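# Hook the hex nut out onto the tape strip

## Task

Using the hook pick (orange-brown handle, hooked tip) lying on the table, drag the hex nut out from among the spacers until it sits entirely on the strip of tape. Any spacer that ends up toppled or tilted counts against you, but getting the nut out with a few knocked over beats leaving it in place.

## Robot and tools

Robot: two arms, left_arm and right_arm, each with six revolute joints and a parallel two-finger gripper. They face each other across the table. left_arm's base sits at (-0.037, +0.460, +0.039) m in the scene frame, right_arm's at (-0.030, -0.451, +0.039) m. Arm names do not match image sides.

Frames: the scene frame has its origin at the table centre, +z up, table surface at z = 0.020 m. Fixed cameras and the table use this frame. Each arm reports its own hand pose, velocities and wrist camera pose in its own base frame, where +z is also up. The reported end_effector_position is the point between the fingers, 3 to 4 cm behind their tips; the fingers point along the gripper's +x and close along its y. Reported poses may be a few cm off, worse at long reach.

Row layout (used by both execute_actions and move): one flat list of 14 numbers covering both arms, even if only one moves. Numbers 1-7 are left_arm, 8-14 are right_arm. Within each arm: six joint numbers in the order wrist roll, waist, elbow, shoulder, wrist yaw, wrist pitch, then the gripper opening. Follow this order, not the URDF order.

Joint numbers are offsets, not poses. Each is a change from the arm's Joint targets as they stood when the action (or move) began. They are not measured from the previous row. Scale: 1.0 is 2.055 rad for waist, shoulder and elbow, and 4.263 rad for the three wrist joints. Allowed range is -1 to 1. Stated joint ranges (rad): waist -3.054..3.054, shoulder 0..3.142, elbow 0..2.356, wrist pitch and wrist yaw -1.571..1.571, wrist roll -3.142..3.142. An action that asks a joint to go more than 0.028 rad beyond its range is rejected for both arms. A joint asked past its real end goes only to that end, and the result may say "joint sent to its limit".

Opening is absolute, not an offset: +1 is fully open (0.080 m between pads), empty fingers touch near -0.78, and lower values close no further. Closing fully takes at least 0.6 s. To grip, command about 0.08 below the grip_measured value at first contact; smaller margins grip more lightly. To leave a gripper unchanged, resend its current command, since 0 is itself a command (half open).

execute_actions: actions is a list of actions. Each action is a table of up to 15 rows, one per 1/30 s step; a shorter table repeats its last row until 15 steps. Each action takes 0.5 s. An empty list just reports state. cameras picks which images return (omit or ["all"] for all, [] for none).

move: target is one 14-number row, or a list of up to 15 rows. All offsets in every row count from the same starting Joint targets, not from the row before. Joints move together, so the hand follows a curve. speed (rad/s, 0.01 to 7, default 0.5) caps the joint with the farthest to travel; one value or one per target. blend (rad) rounds corners between listed targets. opening_speed (0.2 or more per second on the -1..+1 scale) ramps the fingers. blocking=false returns early while the move runs. Paths take at least 0.5 s and at most 10 s in total. Moves do not avoid obstacles or the other arm. The result adds a "move:" line: done, off_target (at rest more than 0.03 rad from goal), moving, held, or fault, plus limits=held if steps were withheld.

wait: seconds 0 to 10; arms keep their last command, a running move continues. stop: brakes a running move. zoom_image: camera (cam_high, cam_low, cam_left_wrist, cam_right_wrist) and region [x0, y0, x1, y1] in pixels, at most 504 by 504, on the latest image of that camera. read_manual: only licence texts. finished_scene: ends the scene for good; the nut must stay on the tape with the robot released.

Result lines: Joint positions and Joint velocities per arm in the row order, then finger gap (m). Joint targets is the base for your next offsets. Tool commands shows current gripper commands. grip_measured is the finger opening on the command scale. Joint torques and External joint torques (positive toward larger joint values; an outside push toward larger values lowers the external reading). Wrist depth gives a 7x7 grid of distances in mm per wrist camera, "-" where unknown. "joint command not followed" means the clearance check altered targets. blocked names an arm stopped by contact. MOTOR HOT appears from 50 °C; at 95 °C the arm halts for 30-60 s or goes limp.

Motion limits: each joint's target may lead its measured angle by at most 0.368 rad (waist, shoulder, elbow) or 0.763 rad (wrists) per step, and targets that would put the hand over 70 mm from where it is get scaled back, so big changes need several actions.

Avoid: contact torques reaching load limits (waist 18.2, shoulder 22.5, elbow 22.4, wrist pitch 5.92, wrist yaw 5.9, wrist roll 5.54 N m), which freezes that arm for 10 s; hard contact between the two arms, or one gripper clamping the other's fingers, which can fail the task; fast moves into contact, targets set deep past a contact, dropping the pick or releasing it while moving; anything going off the table, which fails the task; knocking spacers. After pressing on something, set the targets back beyond the measured positions to relieve it. Stretched poses and held loads heat motors. Loose objects may occasionally get nudged. Thinking time lets the scene run on.

Each tool is called after ">>>" by a JSON object that holds its "op" and its "data".

## Session

>>> {"op": "execute_actions", "data": {"actions": []}}

Scene clock: 0.00 s.
left_arm: end_effector_position=(+0.0805, +0.2876, +0.3264) grip_measured=+0.989 end_effector_quat_wxyz=(+0.880, +0.018, +0.406, +0.245) | right_arm: end_effector_position=(+0.3004, -0.0303, +0.2340) grip_measured=+1.000 end_effector_quat_wxyz=(+0.824, +0.176, +0.287, -0.456)
Joint names: [wrist roll, waist, elbow, shoulder, wrist yaw, wrist pitch]
Joint positions: left_arm=[1.059 1.581 1.661 1.37 0.588 -1.305 0.08] | right_arm=[1.159 0.277 1.272 1.394 0.833 -1.107 0.08]
Joint velocities: within noise
Joint torques (N m): no reading
External joint torques (N m): no reading
Motor temperatures (°C): left_arm=[33 40 32 30 39 44] | right_arm=[38 35 33 31 32 37]
Heat: left arm: hottest wrist pitch 44 °C (+0.0 °C/min); right arm: hottest wrist roll 38 °C (+0.0 °C/min).
Wrist depth (mm): cam_left_wrist=[775 973 - - 544 514 476 / 809 - - - 495 478 453 / 855 - - - 465 445 358 / 911 - - - 435 415 358 / 925 86 - 421 410 - 320 / - 86 - 395 387 - - / - - - 360 351 333 -] | cam_right_wrist=[515 552 531 - - - 908 / 436 365 481 476 - - - / 377 353 412 427 411 413 - / 357 369 378 379 371 381 381 / 341 346 340 341 330 343 329 / - - 305 312 312 300 81 / - - 282 286 286 286 73]
Joint targets: left_arm=[1.059 1.581 1.663 1.368 0.589 -1.303] | right_arm=[1.159 0.277 1.275 1.391 0.835 -1.106]
Tool commands: left_gripper/opening=+0.989207 right_gripper/opening=+1.0

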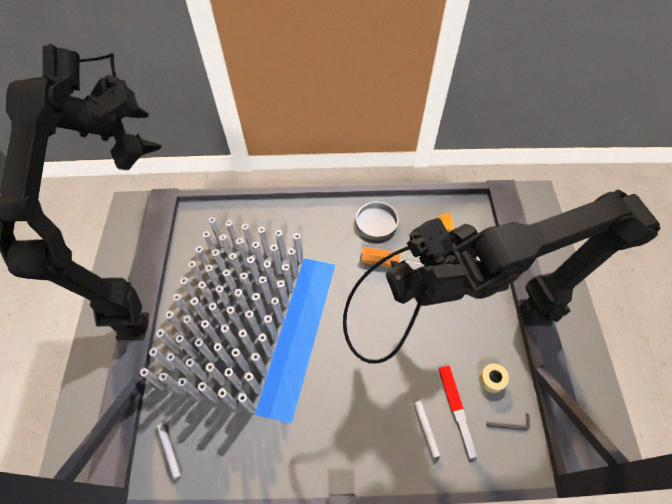

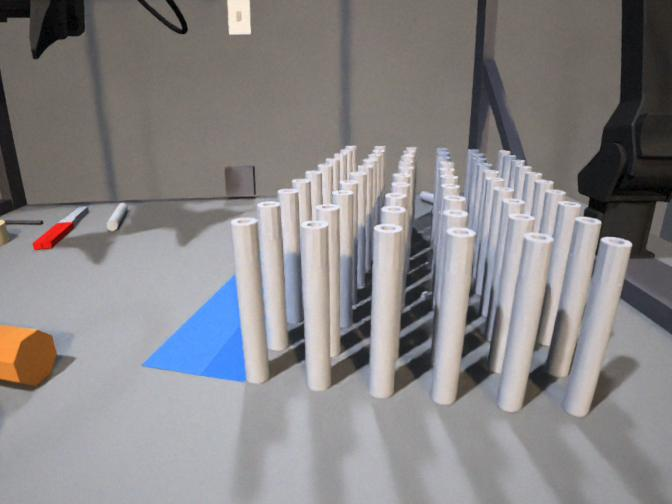

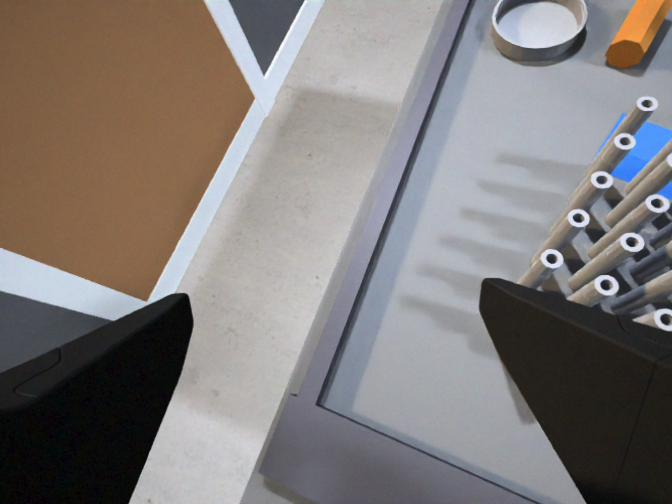

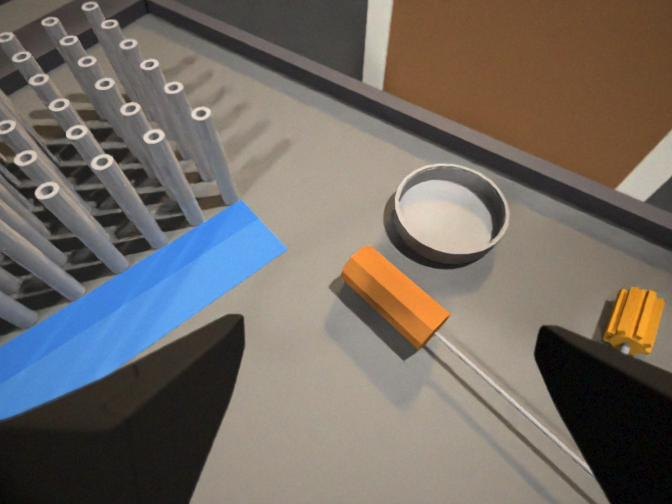

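>>> {"op": "zoom_image", "data": {"camera": "cam_high", "region": [130, 200, 350, 430]}}

>>> {"op": "zoom_image", "data": {"camera": "cam_low", "region": [220, 130, 640, 430]}}

Scaled by 2.191 from the camera's 672x504 image, which has a finer 960x720 frame.

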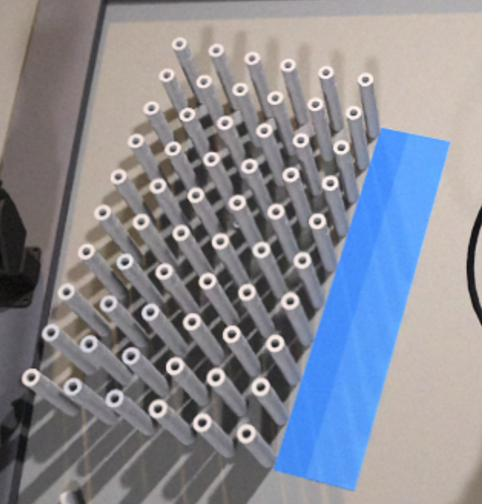

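Scaled by 1.200 from the camera's 672x504 image, which has a finer 960x720 frame.

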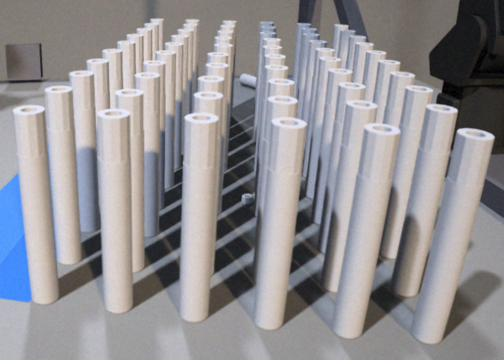

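>>> {"op": "zoom_image", "data": {"camera": "cam_low", "region": [370, 230, 490, 350]}}

>>> {"op": "zoom_image", "data": {"camera": "cam_high", "region": [190, 250, 290, 350]}}

Scaled by 4.200 from the camera's 672x504 image, which has a finer 960x720 frame.

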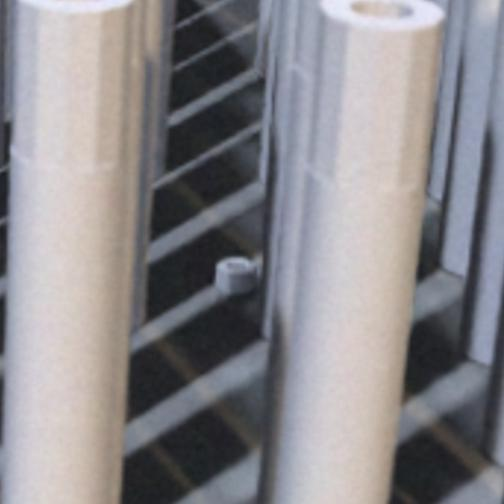

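Scaled by 5.040 from the camera's 672x504 image, which has a finer 960x720 frame.

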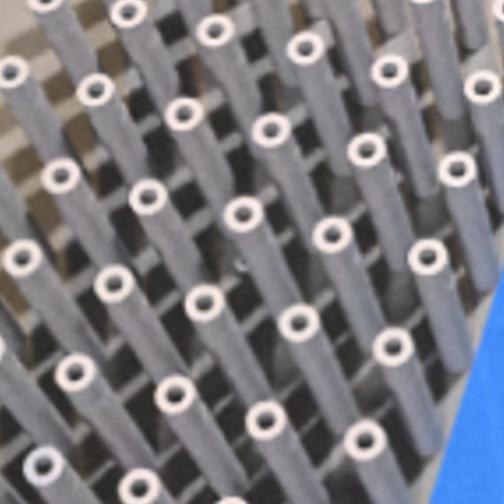

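>>> {"op": "move", "data": {"target": [0,0,0,0,0,0,0.989, 0,0.3,0,-0.2,0,0,1.0], "speed": 1.2}}

Scene clock: 37.47 s.
left_arm: end_effector_position=(+0.0805, +0.2876, +0.3264) grip_measured=+0.989 end_effector_quat_wxyz=(+0.880, +0.018, +0.406, +0.245) | right_arm: end_effector_position=(+0.2168, +0.0907, +0.3271) grip_measured=+1.000 end_effector_quat_wxyz=(+0.933, +0.249, +0.231, -0.120)
Joint names: [wrist roll, waist, elbow, shoulder, wrist yaw, wrist pitch]
Joint positions: left_arm=[1.059 1.581 1.661 1.37 0.588 -1.305 0.08] | right_arm=[1.159 0.89 1.272 0.984 0.833 -1.107 0.08]
Joint velocities: within noise
Joint torques (N m): left_arm=[-0.03 0.02 6.12 -4.18 0.39 1.46] | right_arm=[0 0.45 6.98 -2.62 0.41 1.26]
External joint torques (N m): left_arm=[-0.02 0.01 0.53 -0.06 0.07 0.39] | right_arm=[0.02 0.45 1.43 -1.06 0.06 0.1]
Motor temperatures (°C): left_arm=[33 39 34 33 38 46] | right_arm=[37 35 37 33 32 38]
Heat: left arm: hottest wrist pitch 46 °C (+3.2 °C/min); right arm: hottest wrist pitch 38 °C (+1.6 °C/min).
Wrist depth (mm): cam_left_wrist=[775 959 - - 546 512 472 / 810 - - - 496 477 453 / 850 - - - 463 445 371 / 904 - - - 436 415 360 / 924 86 - 421 411 - 319 / - 87 - 395 387 - - / - - - 358 353 332 -] | cam_right_wrist=[- - - - 817 671 - / - - - 696 574 543 524 / - - 749 566 546 503 462 / - - 646 566 504 454 412 / - - 548 499 448 417 373 / - - 476 447 407 368 81 / - - 432 401 370 343 73]
Joint targets: left_arm=[1.059 1.581 1.663 1.368 0.589 -1.303] | right_arm=[1.159 0.894 1.275 0.980 0.835 -1.106]
move: done

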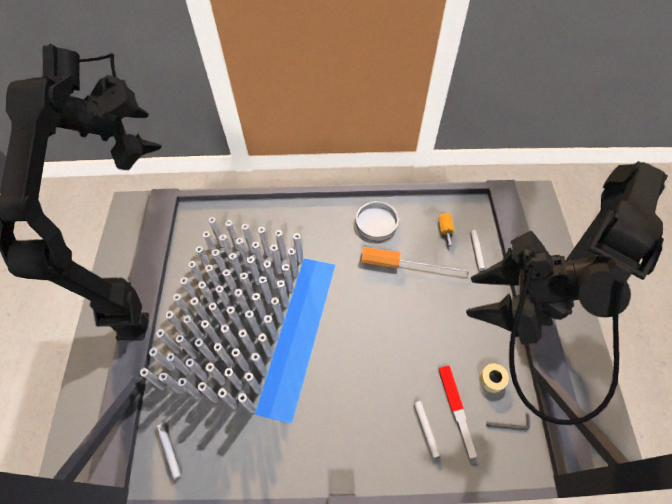

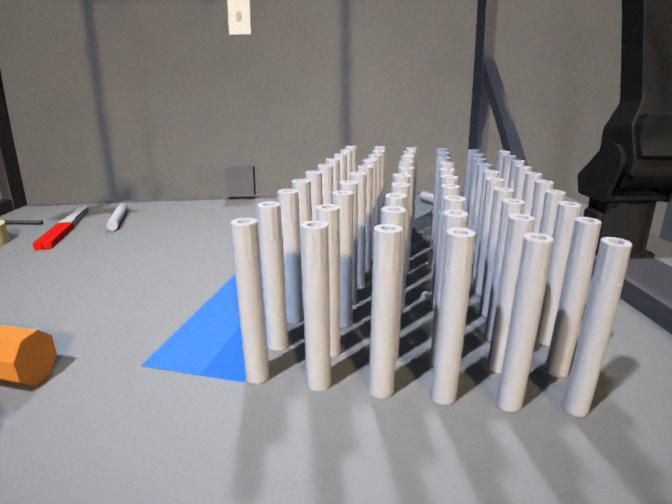

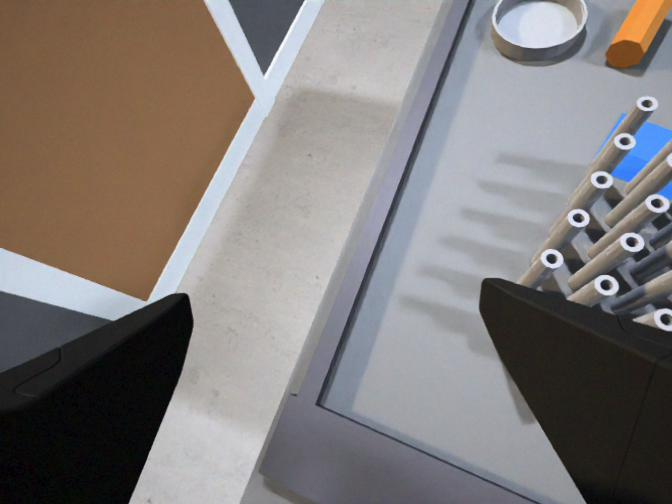

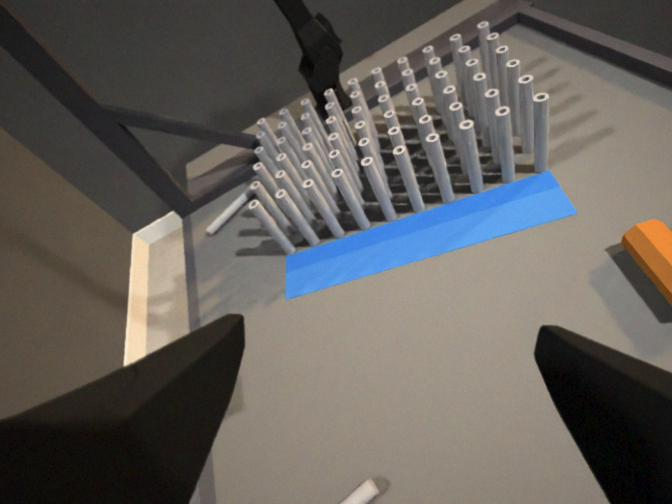

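>>> {"op": "zoom_image", "data": {"camera": "cam_high", "region": [340, 190, 500, 310]}}

>>> {"op": "zoom_image", "data": {"camera": "cam_high", "region": [430, 240, 490, 300]}}

Scaled by 3.150 from the camera's 672x504 image, which has a finer 960x720 frame.

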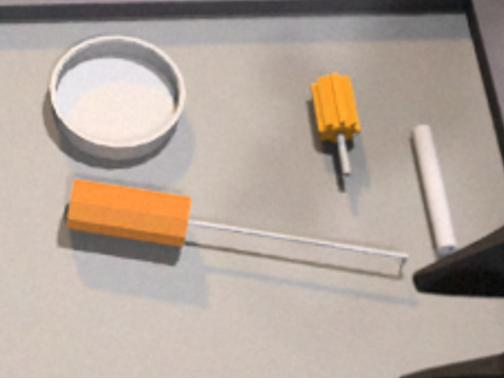

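Scaled by 8.400 from the camera's 672x504 image, which has a finer 960x720 frame.

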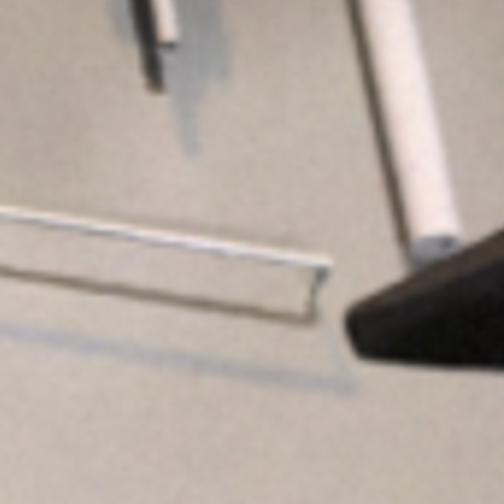

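>>> {"op": "zoom_image", "data": {"camera": "cam_high", "region": [90, 260, 210, 380]}}

>>> {"op": "zoom_image", "data": {"camera": "cam_high", "region": [470, 220, 610, 360]}}

Scaled by 4.200 from the camera's 672x504 image, which has a finer 960x720 frame.

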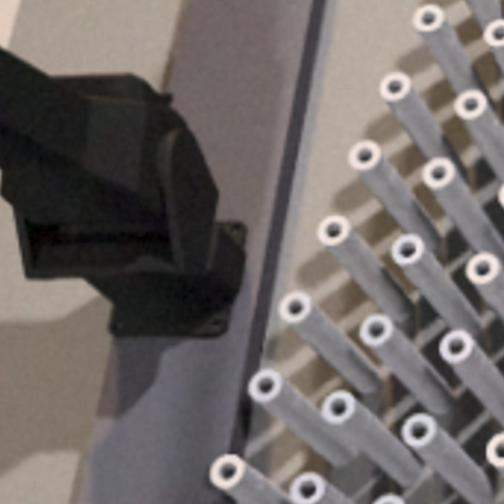

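Scaled by 3.600 from the camera's 672x504 image, which has a finer 960x720 frame.

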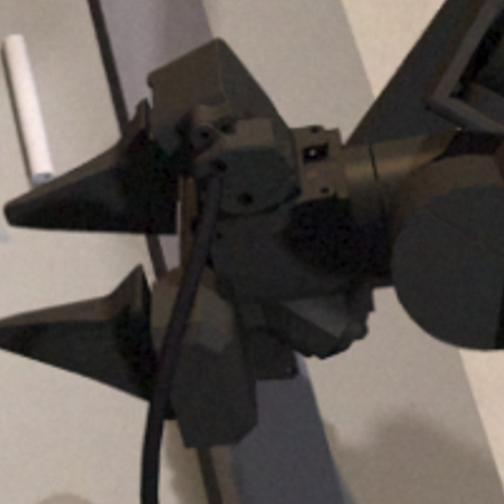

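>>> {"op": "move", "data": {"target": [[-0.8761,-0.5800,0.1153,0.2589,-0.0666,0.0636,1.0, 0,0,0,0,0,0,1.0],[-0.8761,-0.5800,0.2195,0.4871,-0.0666,0.1232,1.0, 0,0,0,0,0,0,1.0]], "speed": [1.5,0.7], "blend": [0.1,0]}}

Scene clock: 192.90 s.
left_arm: end_effector_position=(+0.5418, +0.1727, +0.1032) grip_measured=+0.989 end_effector_quat_wxyz=(-0.039, +0.883, -0.074, -0.461) | right_arm: end_effector_position=(+0.2168, +0.0907, +0.3271) grip_measured=+1.000 end_effector_quat_wxyz=(+0.933, +0.249, +0.231, -0.120)
Joint names: [wrist roll, waist, elbow, shoulder, wrist yaw, wrist pitch]
Joint positions: left_arm=[-2.669 0.389 2.101 2.36 0.307 -0.779 0.08] | right_arm=[1.159 0.89 1.272 0.984 0.833 -1.107 0.08]
Joint velocities: within noise
Joint torques (N m): left_arm=[-0.23 0.08 8.16 -10.33 0.09 1.38] | right_arm=[0.01 0.44 6.9 -2.65 0.4 1.26]
External joint torques (N m): left_arm=[-0.23 0.05 1.83 1.28 -0.05 0.33] | right_arm=[0.03 0.45 1.32 -1.07 0.05 0.11]
Motor temperatures (°C): left_arm=[32 37 37 36 38 46] | right_arm=[36 34 38 31 33 40]
Heat: left arm: hottest wrist pitch 46 °C (+0.0 °C/min); right arm: hottest wrist pitch 40 °C (+0.0 °C/min).
Wrist depth (mm): cam_left_wrist=[124 121 123 124 126 122 126 / - 146 143 113 142 143 147 / 168 170 171 136 177 176 177 / 208 213 215 164 223 226 231 / 258 86 289 294 300 - 277 / - 86 416 413 411 - - / - - 403 - - - -] | cam_right_wrist=[- - - 856 820 657 290 / - - - 683 570 470 314 / - - 767 558 549 494 440 / - - 647 563 506 457 404 / - - 543 503 450 416 375 / - - 473 442 406 368 81 / - - 434 400 370 346 73]
Joint targets: left_arm=[-2.675 0.389 2.115 2.369 0.305 -0.778] | right_arm=[1.159 0.894 1.275 0.980 0.835 -1.106]
move: done

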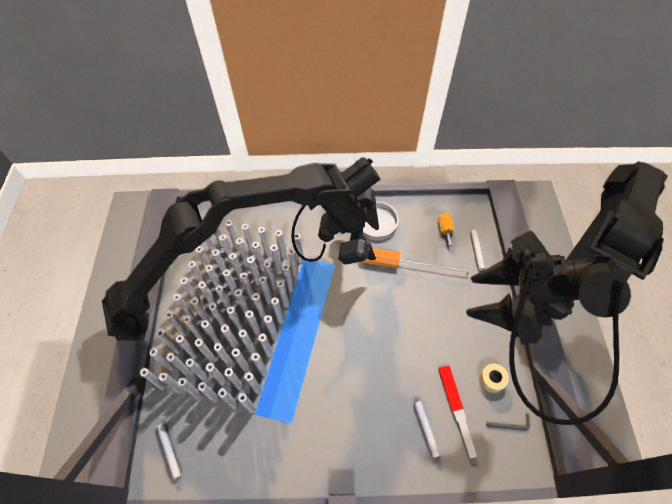

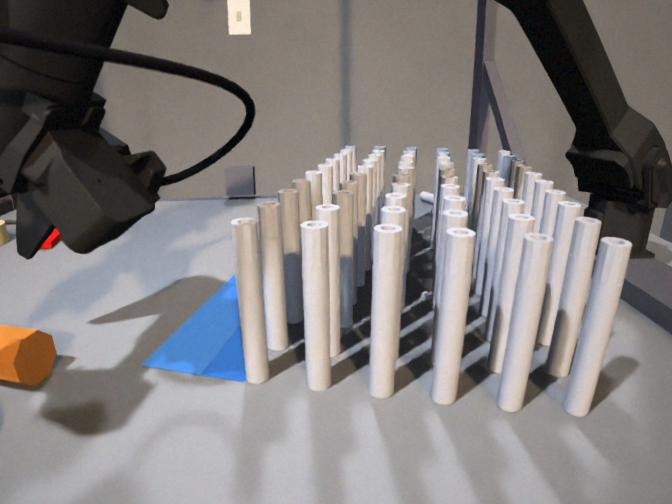

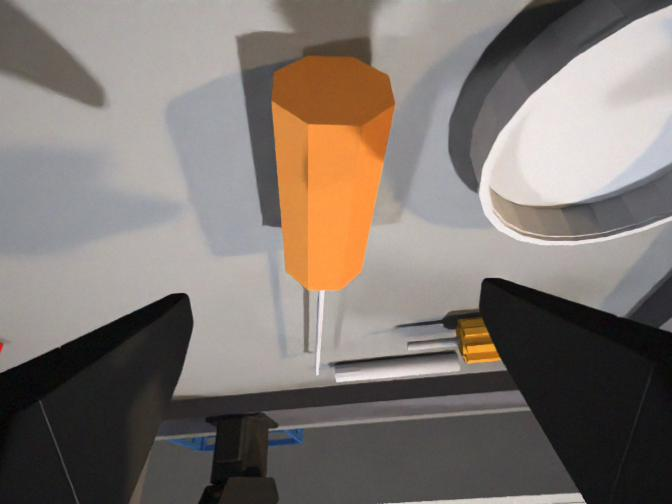

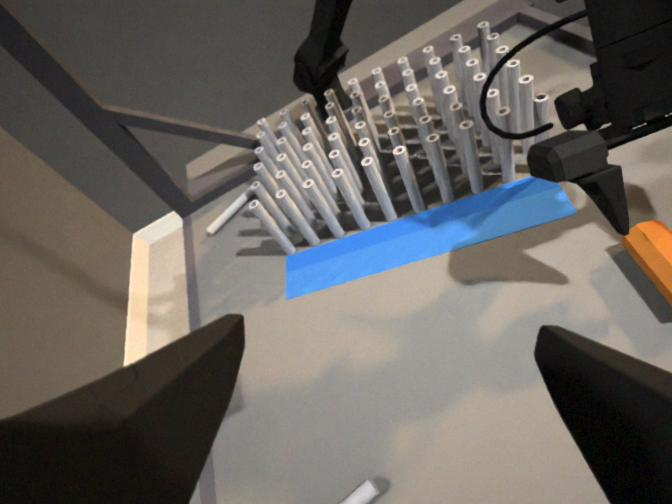

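>>> {"op": "zoom_image", "data": {"camera": "cam_left_wrist", "region": [240, 270, 400, 390]}}

Scaled by 3.150 from the camera's 672x504 image, which has a finer 960x720 frame.

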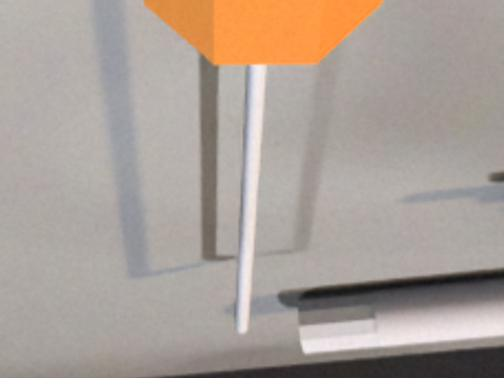

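>>> {"op": "zoom_image", "data": {"camera": "cam_left_wrist", "region": [290, 335, 340, 385]}}

>>> {"op": "zoom_image", "data": {"camera": "cam_high", "region": [450, 255, 490, 295]}}

Scaled by 10.080 from the camera's 672x504 image, which has a finer 960x720 frame.

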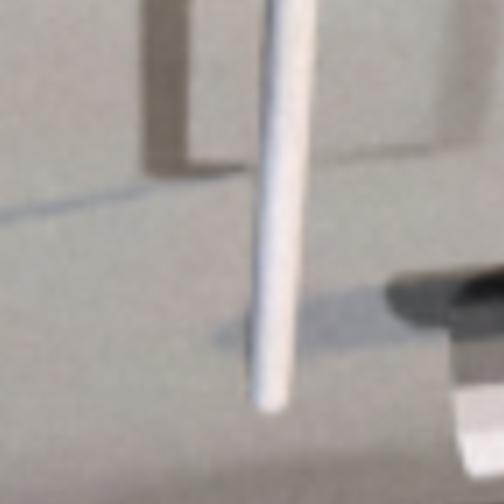

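Scaled by 12.600 from the camera's 672x504 image, which has a finer 960x720 frame.

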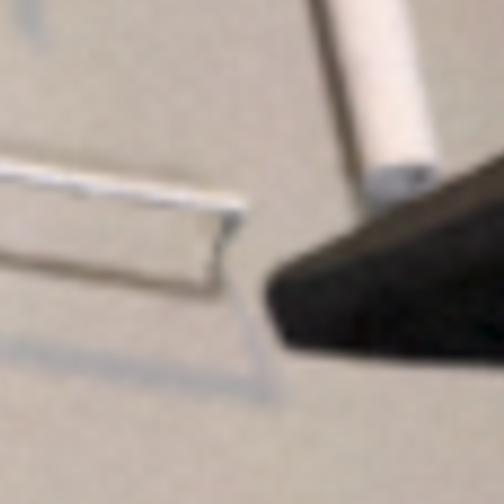

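>>> {"op": "zoom_image", "data": {"camera": "cam_high", "region": [300, 150, 420, 280]}}

Scaled by 3.877 from the camera's 672x504 image, which has a finer 960x720 frame.

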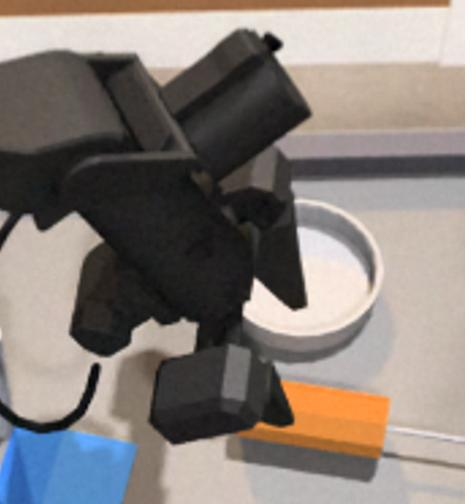

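>>> {"op": "move", "data": {"target": [-0.0052,-0.0079,0.0165,0.0491,-0.0026,0.0175,1.0, 0,0,0,0,0,0,1.0], "speed": 0.4, "cameras": ["cam_high","cam_left_wrist"]}}

Scene clock: 251.53 s.
left_arm: end_effector_position=(+0.5609, +0.1725, +0.0681) grip_measured=+0.989 end_effector_quat_wxyz=(-0.037, +0.884, -0.071, -0.460) | right_arm: end_effector_position=(+0.2168, +0.0907, +0.3271) grip_measured=+1.000 end_effector_quat_wxyz=(+0.933, +0.249, +0.231, -0.120)
Joint names: [wrist roll, waist, elbow, shoulder, wrist yaw, wrist pitch]
Joint positions: left_arm=[-2.691 0.373 2.134 2.458 0.296 -0.705 0.08] | right_arm=[1.159 0.89 1.272 0.984 0.833 -1.107 0.08]
Joint velocities: within noise
Joint torques (N m): left_arm=[-0.24 0.08 8.27 -10.42 0.06 1.44] | right_arm=[0 0.46 6.88 -2.63 0.41 1.27]
External joint torques (N m): left_arm=[-0.24 -0.09 1.96 1.67 -0.08 0.39] | right_arm=[0.02 0.46 1.3 -1.05 0.06 0.11]
Motor temperatures (°C): left_arm=[32 36 44 46 37 46] | right_arm=[35 34 38 31 33 40]
Heat: left arm: hottest shoulder 46 °C (+10.1 °C/min); right arm: hottest wrist pitch 40 °C (+0.0 °C/min).
Wrist depth (mm): cam_left_wrist=[- 85 88 87 90 88 87 / - 101 84 83 102 103 90 / 125 122 92 76 127 123 128 / 150 152 147 100 160 150 152 / 186 86 207 148 218 - 212 / - 87 316 319 314 - - / - 401 386 - - - -] | cam_right_wrist=[- - - 842 818 648 291 / - - - 676 564 533 314 / - - 757 562 543 506 337 / - - 651 568 512 453 385 / - - 548 499 451 413 375 / - - 472 449 408 369 81 / - - 435 401 370 343 73]
Joint targets: left_arm=[-2.698 0.373 2.148 2.470 0.294 -0.704] | right_arm=[1.159 0.894 1.275 0.980 0.835 -1.106]
move: done
Images, in order (width x height): cam_high 672x504, cam_left_wrist 672x504.

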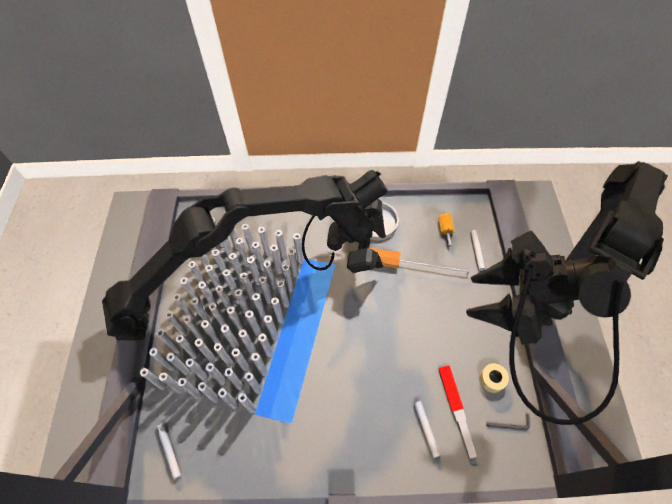

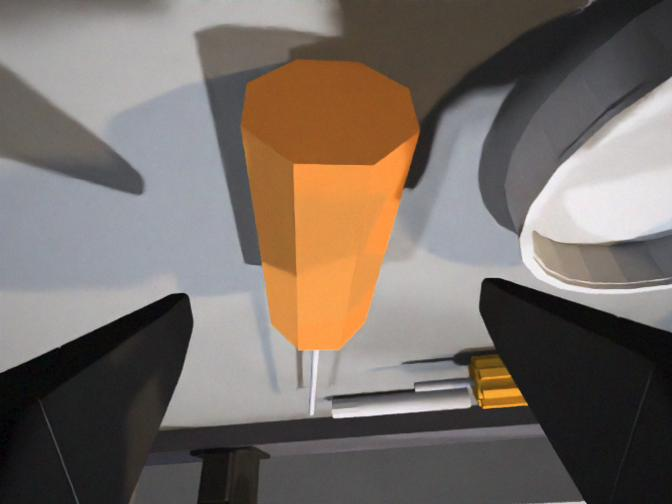

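>>> {"op": "move", "data": {"target": [-0.0023,-0.0052,-0.0051,0.0117,-0.0012,0.0088,1.0, 0,0,0,0,0,0,1.0], "speed": 0.3, "cameras": ["cam_low","cam_left_wrist"]}}

Scene clock: 277.17 s.
left_arm: end_effector_position=(+0.5681, +0.1696, +0.0607) grip_measured=+0.989 end_effector_quat_wxyz=(-0.039, +0.887, -0.069, -0.454) | right_arm: end_effector_position=(+0.2168, +0.0907, +0.3271) grip_measured=+1.000 end_effector_quat_wxyz=(+0.933, +0.249, +0.231, -0.120)
Joint names: [wrist roll, waist, elbow, shoulder, wrist yaw, wrist pitch]
Joint positions: left_arm=[-2.701 0.363 2.134 2.477 0.291 -0.668 0.08] | right_arm=[1.159 0.89 1.272 0.984 0.833 -1.107 0.08]
Joint velocities: within noise
Joint torques (N m): left_arm=[-0.23 -0.09 7.1 -10.11 0.05 1.47] | right_arm=[0.01 0.45 6.89 -2.63 0.41 1.25]
External joint torques (N m): left_arm=[-0.23 -0.19 0.71 2.21 -0.09 0.37] | right_arm=[0.03 0.44 1.29 -1.08 0.06 0.07]
Motor temperatures (°C): left_arm=[32 36 45 60 37 45] | right_arm=[35 34 38 31 33 40]
Heat: left arm: hottest shoulder 60 °C (+19.3 °C/min); right arm: hottest wrist pitch 40 °C (+0.0 °C/min). Fold the left arm in close to its base, or ease its load, before you think long.
Wrist depth (mm): cam_left_wrist=[- 80 79 79 80 83 82 / - 93 88 - 91 98 84 / - 112 104 - 117 109 123 / 138 146 129 87 149 144 142 / - 86 192 115 205 - 202 / - 87 303 310 305 - - / - 388 379 - - - -] | cam_right_wrist=[- - - 844 819 633 288 / - - - 680 569 517 317 / - - 761 561 543 503 336 / - - 644 564 506 450 374 / - - 548 500 452 419 376 / - - 472 441 404 368 81 / - - 432 403 371 347 73]
Joint targets: left_arm=[-2.707 0.362 2.138 2.494 0.289 -0.666] | right_arm=[1.159 0.894 1.275 0.980 0.835 -1.106]
MOTOR HOT: the shoulder of the left arm reports 60 °C; the controller stops that arm at 95 °C. To cool a motor, set the load down, stop pushing, or move to a pose that needs little force.
move: done
Images, in order (width x height): cam_low 672x504, cam_left_wrist 672x504.

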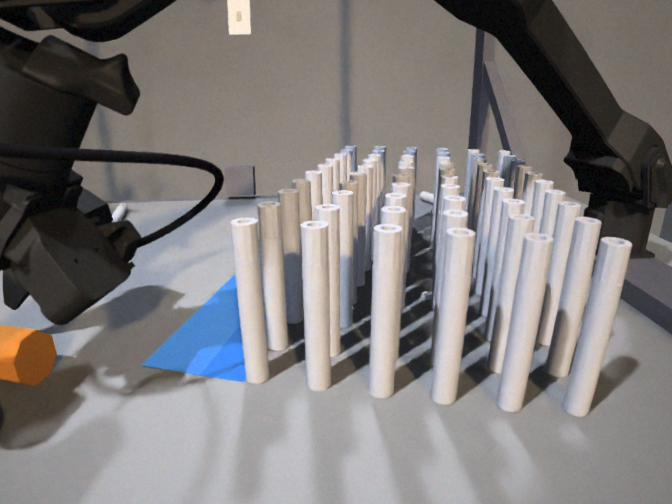

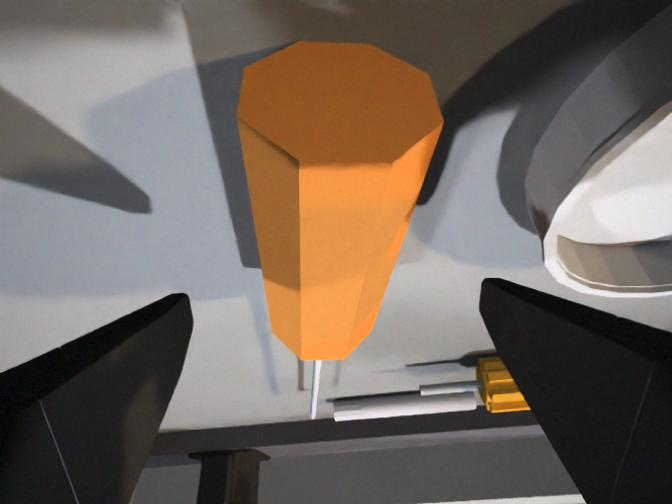

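>>> {"op": "move", "data": {"target": [0,0,0,0.0150,0,0,1.0, 0,0,0,0,0,0,1.0], "speed": 0.3, "cameras": ["cam_left_wrist"]}}

Scene clock: 283.00 s.
left_arm: end_effector_position=(+0.5666, +0.1690, +0.0429) grip_measured=+0.989 end_effector_quat_wxyz=(-0.033, +0.881, -0.072, -0.467) | right_arm: end_effector_position=(+0.2168, +0.0907, +0.3271) grip_measured=+1.000 end_effector_quat_wxyz=(+0.933, +0.249, +0.231, -0.120)
Joint names: [wrist roll, waist, elbow, shoulder, wrist yaw, wrist pitch]
Joint positions: left_arm=[-2.701 0.363 2.134 2.509 0.291 -0.667 0.08] | right_arm=[1.159 0.89 1.272 0.984 0.833 -1.107 0.08]
Joint velocities: within noise
Joint torques (N m): left_arm=[-0.21 -0.05 6.96 -10.22 0.06 1.41] | right_arm=[0.01 0.47 6.89 -2.64 0.41 1.26]
External joint torques (N m): left_arm=[-0.21 -0.04 0.68 2.09 -0.08 0.37] | right_arm=[0.03 0.46 1.35 -1.12 0.07 0.1]
Motor temperatures (°C): left_arm=[32 36 44 59 37 45] | right_arm=[35 34 38 31 33 40]
Heat: left arm: hottest shoulder 59 °C (+17.0 °C/min); right arm: hottest wrist pitch 40 °C (+0.0 °C/min). Fold the left arm in close to its base, or ease its load, before you think long.
Wrist depth (mm): cam_left_wrist=[- - - - - - - / - - 75 74 76 81 76 / - 93 - - - 94 79 / 115 111 - - 122 114 89 / - 86 149 75 156 - 136 / - 87 223 115 236 - - / - 356 362 367 351 - -] | cam_right_wrist=[- - - 828 811 593 286 / - - - 680 571 533 317 / - - 753 560 544 509 342 / - - 644 567 510 449 376 / - - 547 501 451 417 374 / - - 474 445 409 369 81 / - - 437 402 369 346 73]
Joint targets: left_arm=[-2.708 0.362 2.138 2.524 0.289 -0.666] | right_arm=[1.159 0.894 1.275 0.980 0.835 -1.106]
MOTOR HOT: still on. The shoulder of the left arm reports 59 °C.
move: done
Images, in order (width x height): cam_left_wrist 672x504.

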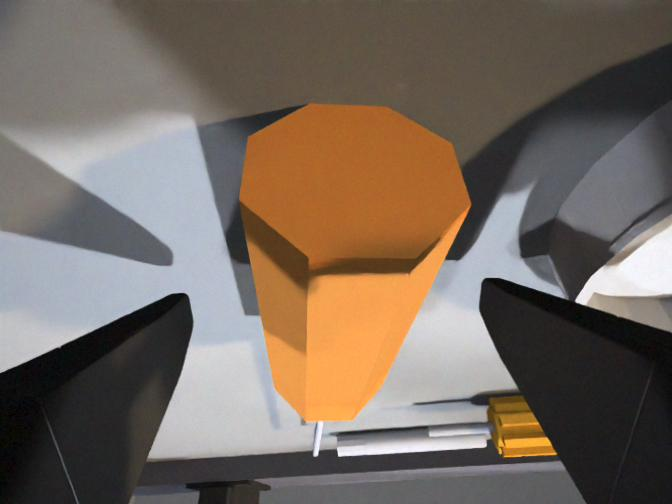

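>>> {"op": "move", "data": {"target": [0,0,0,0,0,0,-0.05, 0,0,0,0,0,0,1.0], "speed": 0.3, "opening_speed": 0.8, "cameras": ["cam_left_wrist"]}}

Scene clock: 290.27 s.
left_arm: end_effector_position=(+0.5666, +0.1691, +0.0429) grip_measured=-0.024 end_effector_quat_wxyz=(-0.033, +0.881, -0.072, -0.467) | right_arm: end_effector_position=(+0.2168, +0.0907, +0.3271) grip_measured=+1.000 end_effector_quat_wxyz=(+0.933, +0.249, +0.231, -0.120)
Joint names: [wrist roll, waist, elbow, shoulder, wrist yaw, wrist pitch]
Joint positions: left_arm=[-2.701 0.363 2.134 2.509 0.291 -0.667 0.034] | right_arm=[1.159 0.89 1.272 0.984 0.833 -1.107 0.08]
Joint velocities: within noise
Joint torques (N m): left_arm=[-0.23 -0.04 6.97 -10.25 0.06 1.41] | right_arm=[0.01 0.45 6.92 -2.62 0.41 1.27]
External joint torques (N m): left_arm=[-0.23 0.08 0.71 2.03 -0.08 0.38] | right_arm=[0.03 0.46 1.35 -1.1 0.06 0.1]
Motor temperatures (°C): left_arm=[32 36 44 61 37 45] | right_arm=[35 34 38 31 33 40]
Heat: left arm: hottest shoulder 61 °C (+18.2 °C/min); right arm: hottest wrist pitch 40 °C (+0.0 °C/min). Fold the left arm in close to its base, or ease its load, before you think long.
Wrist depth (mm): cam_left_wrist=[- - - - - - - / - - 75 73 76 80 76 / - 93 - - - 93 79 / 115 111 - - 122 117 89 / 145 138 95 75 94 147 131 / - - 95 117 76 - - / - - 365 359 - - -] | cam_right_wrist=[- - - 837 818 588 284 / - - - 674 569 520 317 / - - 760 561 547 506 339 / - - 649 566 512 452 375 / - - 549 499 452 417 375 / - - 472 444 406 367 81 / - - 436 404 367 348 73]
Joint targets: left_arm=[-2.708 0.362 2.138 2.524 0.289 -0.666] | right_arm=[1.159 0.894 1.275 0.980 0.835 -1.106]
MOTOR HOT: still on. The shoulder of the left arm reports 61 °C.
move: done
Images, in order (width x height): cam_left_wrist 672x504.

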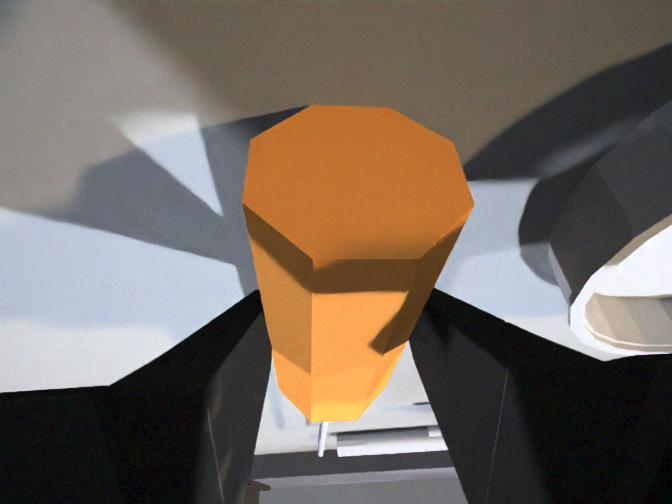

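>>> {"op": "move", "data": {"target": [0.0157,0.0328,-0.0892,-0.3462,0.0084,-0.1219,-0.12, 0,0,0,0,0,0,1.0], "speed": 0.5, "opening_speed": 0.5}}

Scene clock: 333.43 s.
left_arm: end_effector_position=(+0.4069, +0.1333, +0.2698) grip_measured=-0.024 end_effector_quat_wxyz=(-0.035, +0.883, -0.069, -0.463) | right_arm: end_effector_position=(+0.2168, +0.0907, +0.3271) grip_measured=+1.000 end_effector_quat_wxyz=(+0.933, +0.249, +0.231, -0.120)
Joint names: [wrist roll, waist, elbow, shoulder, wrist yaw, wrist pitch]
Joint positions: left_arm=[-2.645 0.427 1.962 1.824 0.32 -1.187 0.034] | right_arm=[1.159 0.89 1.272 0.984 0.833 -1.107 0.08]
Joint velocities: within noise
Joint torques (N m): left_arm=[0.14 0.22 5.31 -8.63 0.33 1.38] | right_arm=[0 0.45 6.91 -2.64 0.41 1.27]
External joint torques (N m): left_arm=[0.14 0.33 -0.52 -0.91 0.16 0.39] | right_arm=[0.02 0.44 1.36 -1.12 0.07 0.1]
Motor temperatures (°C): left_arm=[32 36 42 70 37 45] | right_arm=[35 33 38 30 33 39]
Heat: left arm: hottest shoulder 70 °C (+11.1 °C/min); right arm: hottest wrist pitch 39 °C (-1.0 °C/min). Fold the left arm in close to its base, or ease its load, before you think long.
Wrist depth (mm): cam_left_wrist=[286 289 291 293 298 300 303 / 332 335 327 322 337 350 353 / 397 398 - - - 429 - / 495 498 - - 564 536 - / - 622 89 75 93 - - / - - - 116 76 - - / - - - 545 - - -] | cam_right_wrist=[- - - 687 820 621 - / - - - 681 560 539 522 / - - 758 554 547 505 462 / - - 645 567 509 454 417 / - - 548 504 451 419 378 / - - 470 444 406 370 81 / - - 434 402 370 346 73]
Joint targets: left_arm=[-2.641 0.429 1.954 1.813 0.325 -1.186] | right_arm=[1.159 0.894 1.275 0.980 0.835 -1.106]
MOTOR HOT: still on. The shoulder of the left arm reports 70 °C.
move: done

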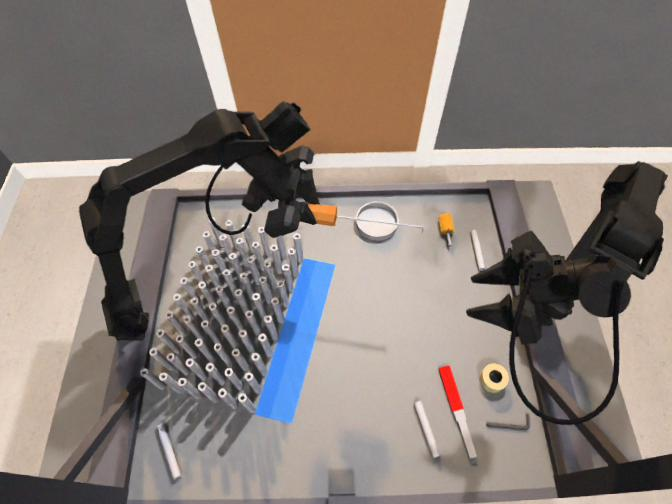

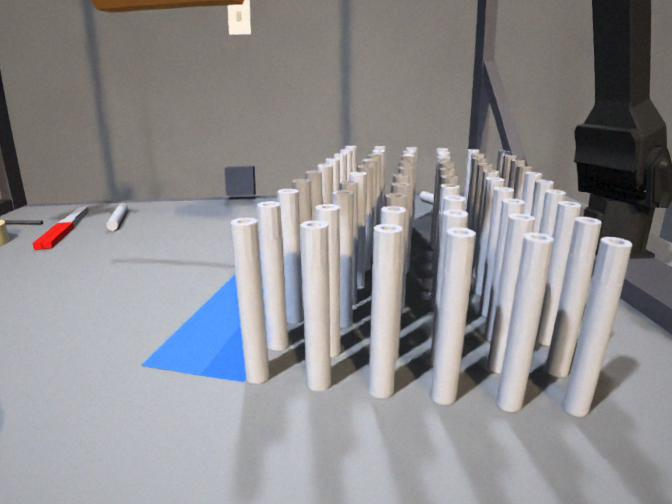

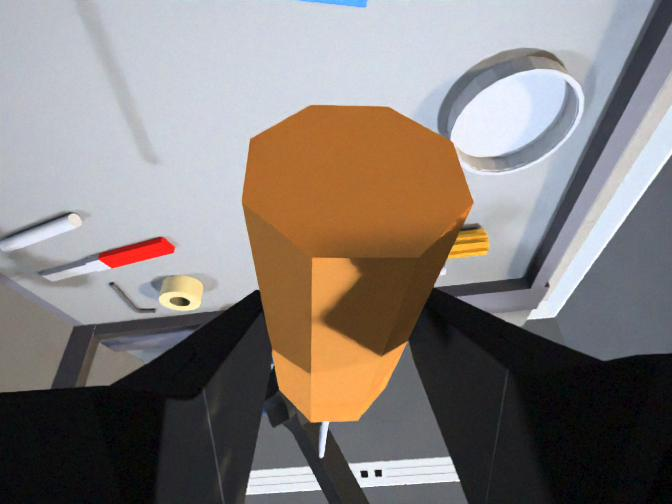

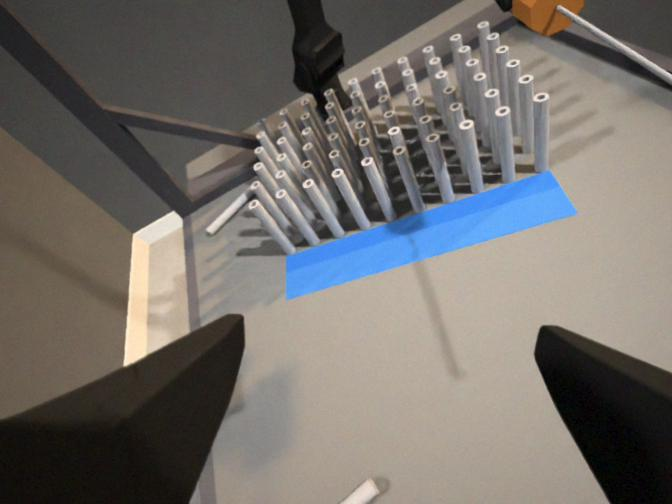

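>>> {"op": "move", "data": {"target": [0,0,0,-0.201,0,-0.0737,-0.12, 0,0,0,0,0,0,1.0], "speed": 0.6, "cameras": ["cam_low","cam_high"]}}

>>> {"op": "zoom_image", "data": {"camera": "cam_low", "region": [340, 200, 500, 320]}}

Scene clock: 339.17 s.
left_arm: end_effector_position=(+0.2699, +0.0708, +0.3736) grip_measured=-0.024 end_effector_quat_wxyz=(-0.057, +0.903, -0.058, -0.422) | right_arm: end_effector_position=(+0.2168, +0.0907, +0.3271) grip_measured=+1.000 end_effector_quat_wxyz=(+0.933, +0.249, +0.231, -0.120)
Joint names: [wrist roll, waist, elbow, shoulder, wrist yaw, wrist pitch]
Joint positions: left_arm=[-2.645 0.427 1.957 1.4 0.321 -1.501 0.034] | right_arm=[1.159 0.89 1.272 0.984 0.833 -1.107 0.08]
Joint velocities: within noise
Joint torques (N m): left_arm=[0.14 0.25 4.74 -3.47 0.28 1.53] | right_arm=[0.01 0.46 6.91 -2.62 0.41 1.26]
External joint torques (N m): left_arm=[0.14 0.25 -0.04 0.05 0.14 0.38] | right_arm=[0.02 0.45 1.42 -1.15 0.07 0.11]
Motor temperatures (°C): left_arm=[32 36 42 68 37 45] | right_arm=[35 33 38 30 33 39]
Heat: left arm: hottest shoulder 68 °C (+9.1 °C/min); right arm: hottest wrist pitch 39 °C (-1.0 °C/min). Fold the left arm in close to its base, or ease its load, before you think long.
Wrist depth (mm): cam_left_wrist=[389 399 406 417 431 444 - / 458 468 459 465 500 526 - / 561 566 - - - 703 - / - 748 - - 936 - - / - - 89 75 94 - - / - - 95 116 76 - - / - - 481 - - - -] | cam_right_wrist=[- - - 829 823 668 - / - - - 680 568 542 520 / - - 752 564 543 508 466 / - - 647 565 512 457 419 / - - 549 500 454 416 376 / - - 474 442 406 368 81 / - - 434 401 369 347 73]
Joint targets: left_arm=[-2.641 0.429 1.955 1.400 0.325 -1.500] | right_arm=[1.159 0.894 1.275 0.980 0.835 -1.106]
MOTOR HOT: still on. The shoulder of the left arm reports 68 °C.
move: done
Images, in order (width x height): cam_high 672x504, cam_low 672x504.

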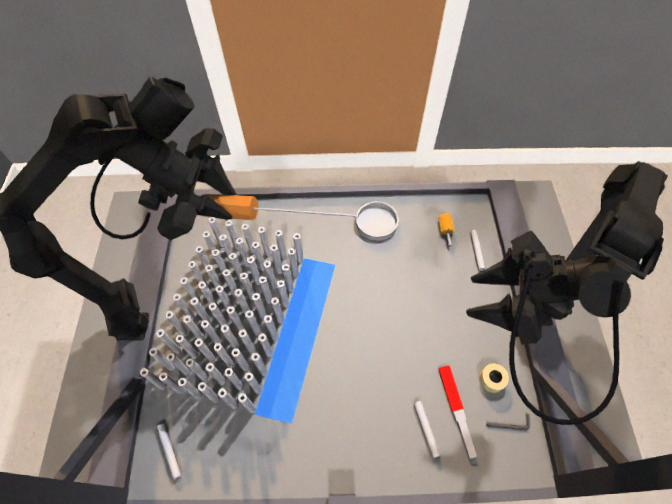

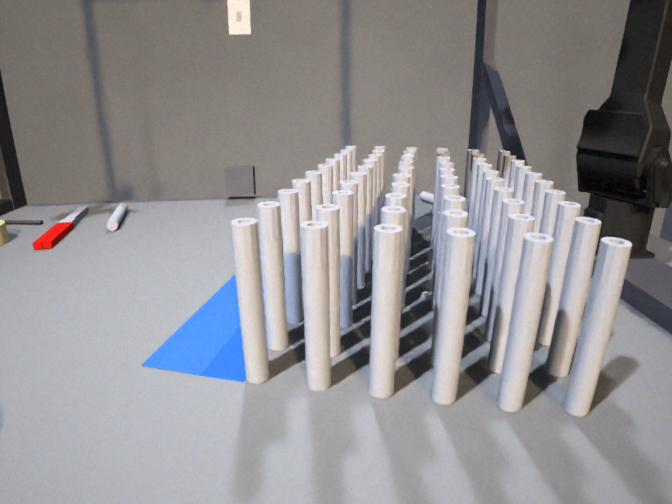

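Scaled by 3.150 from the camera's 672x504 image, which has a finer 960x720 frame.

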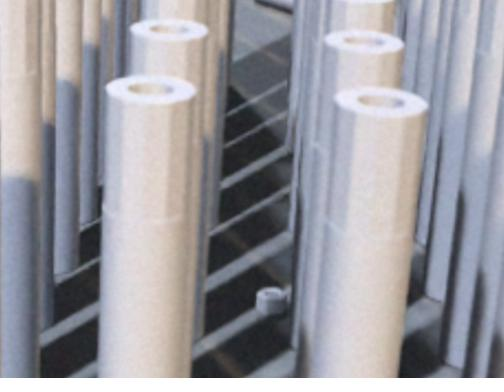

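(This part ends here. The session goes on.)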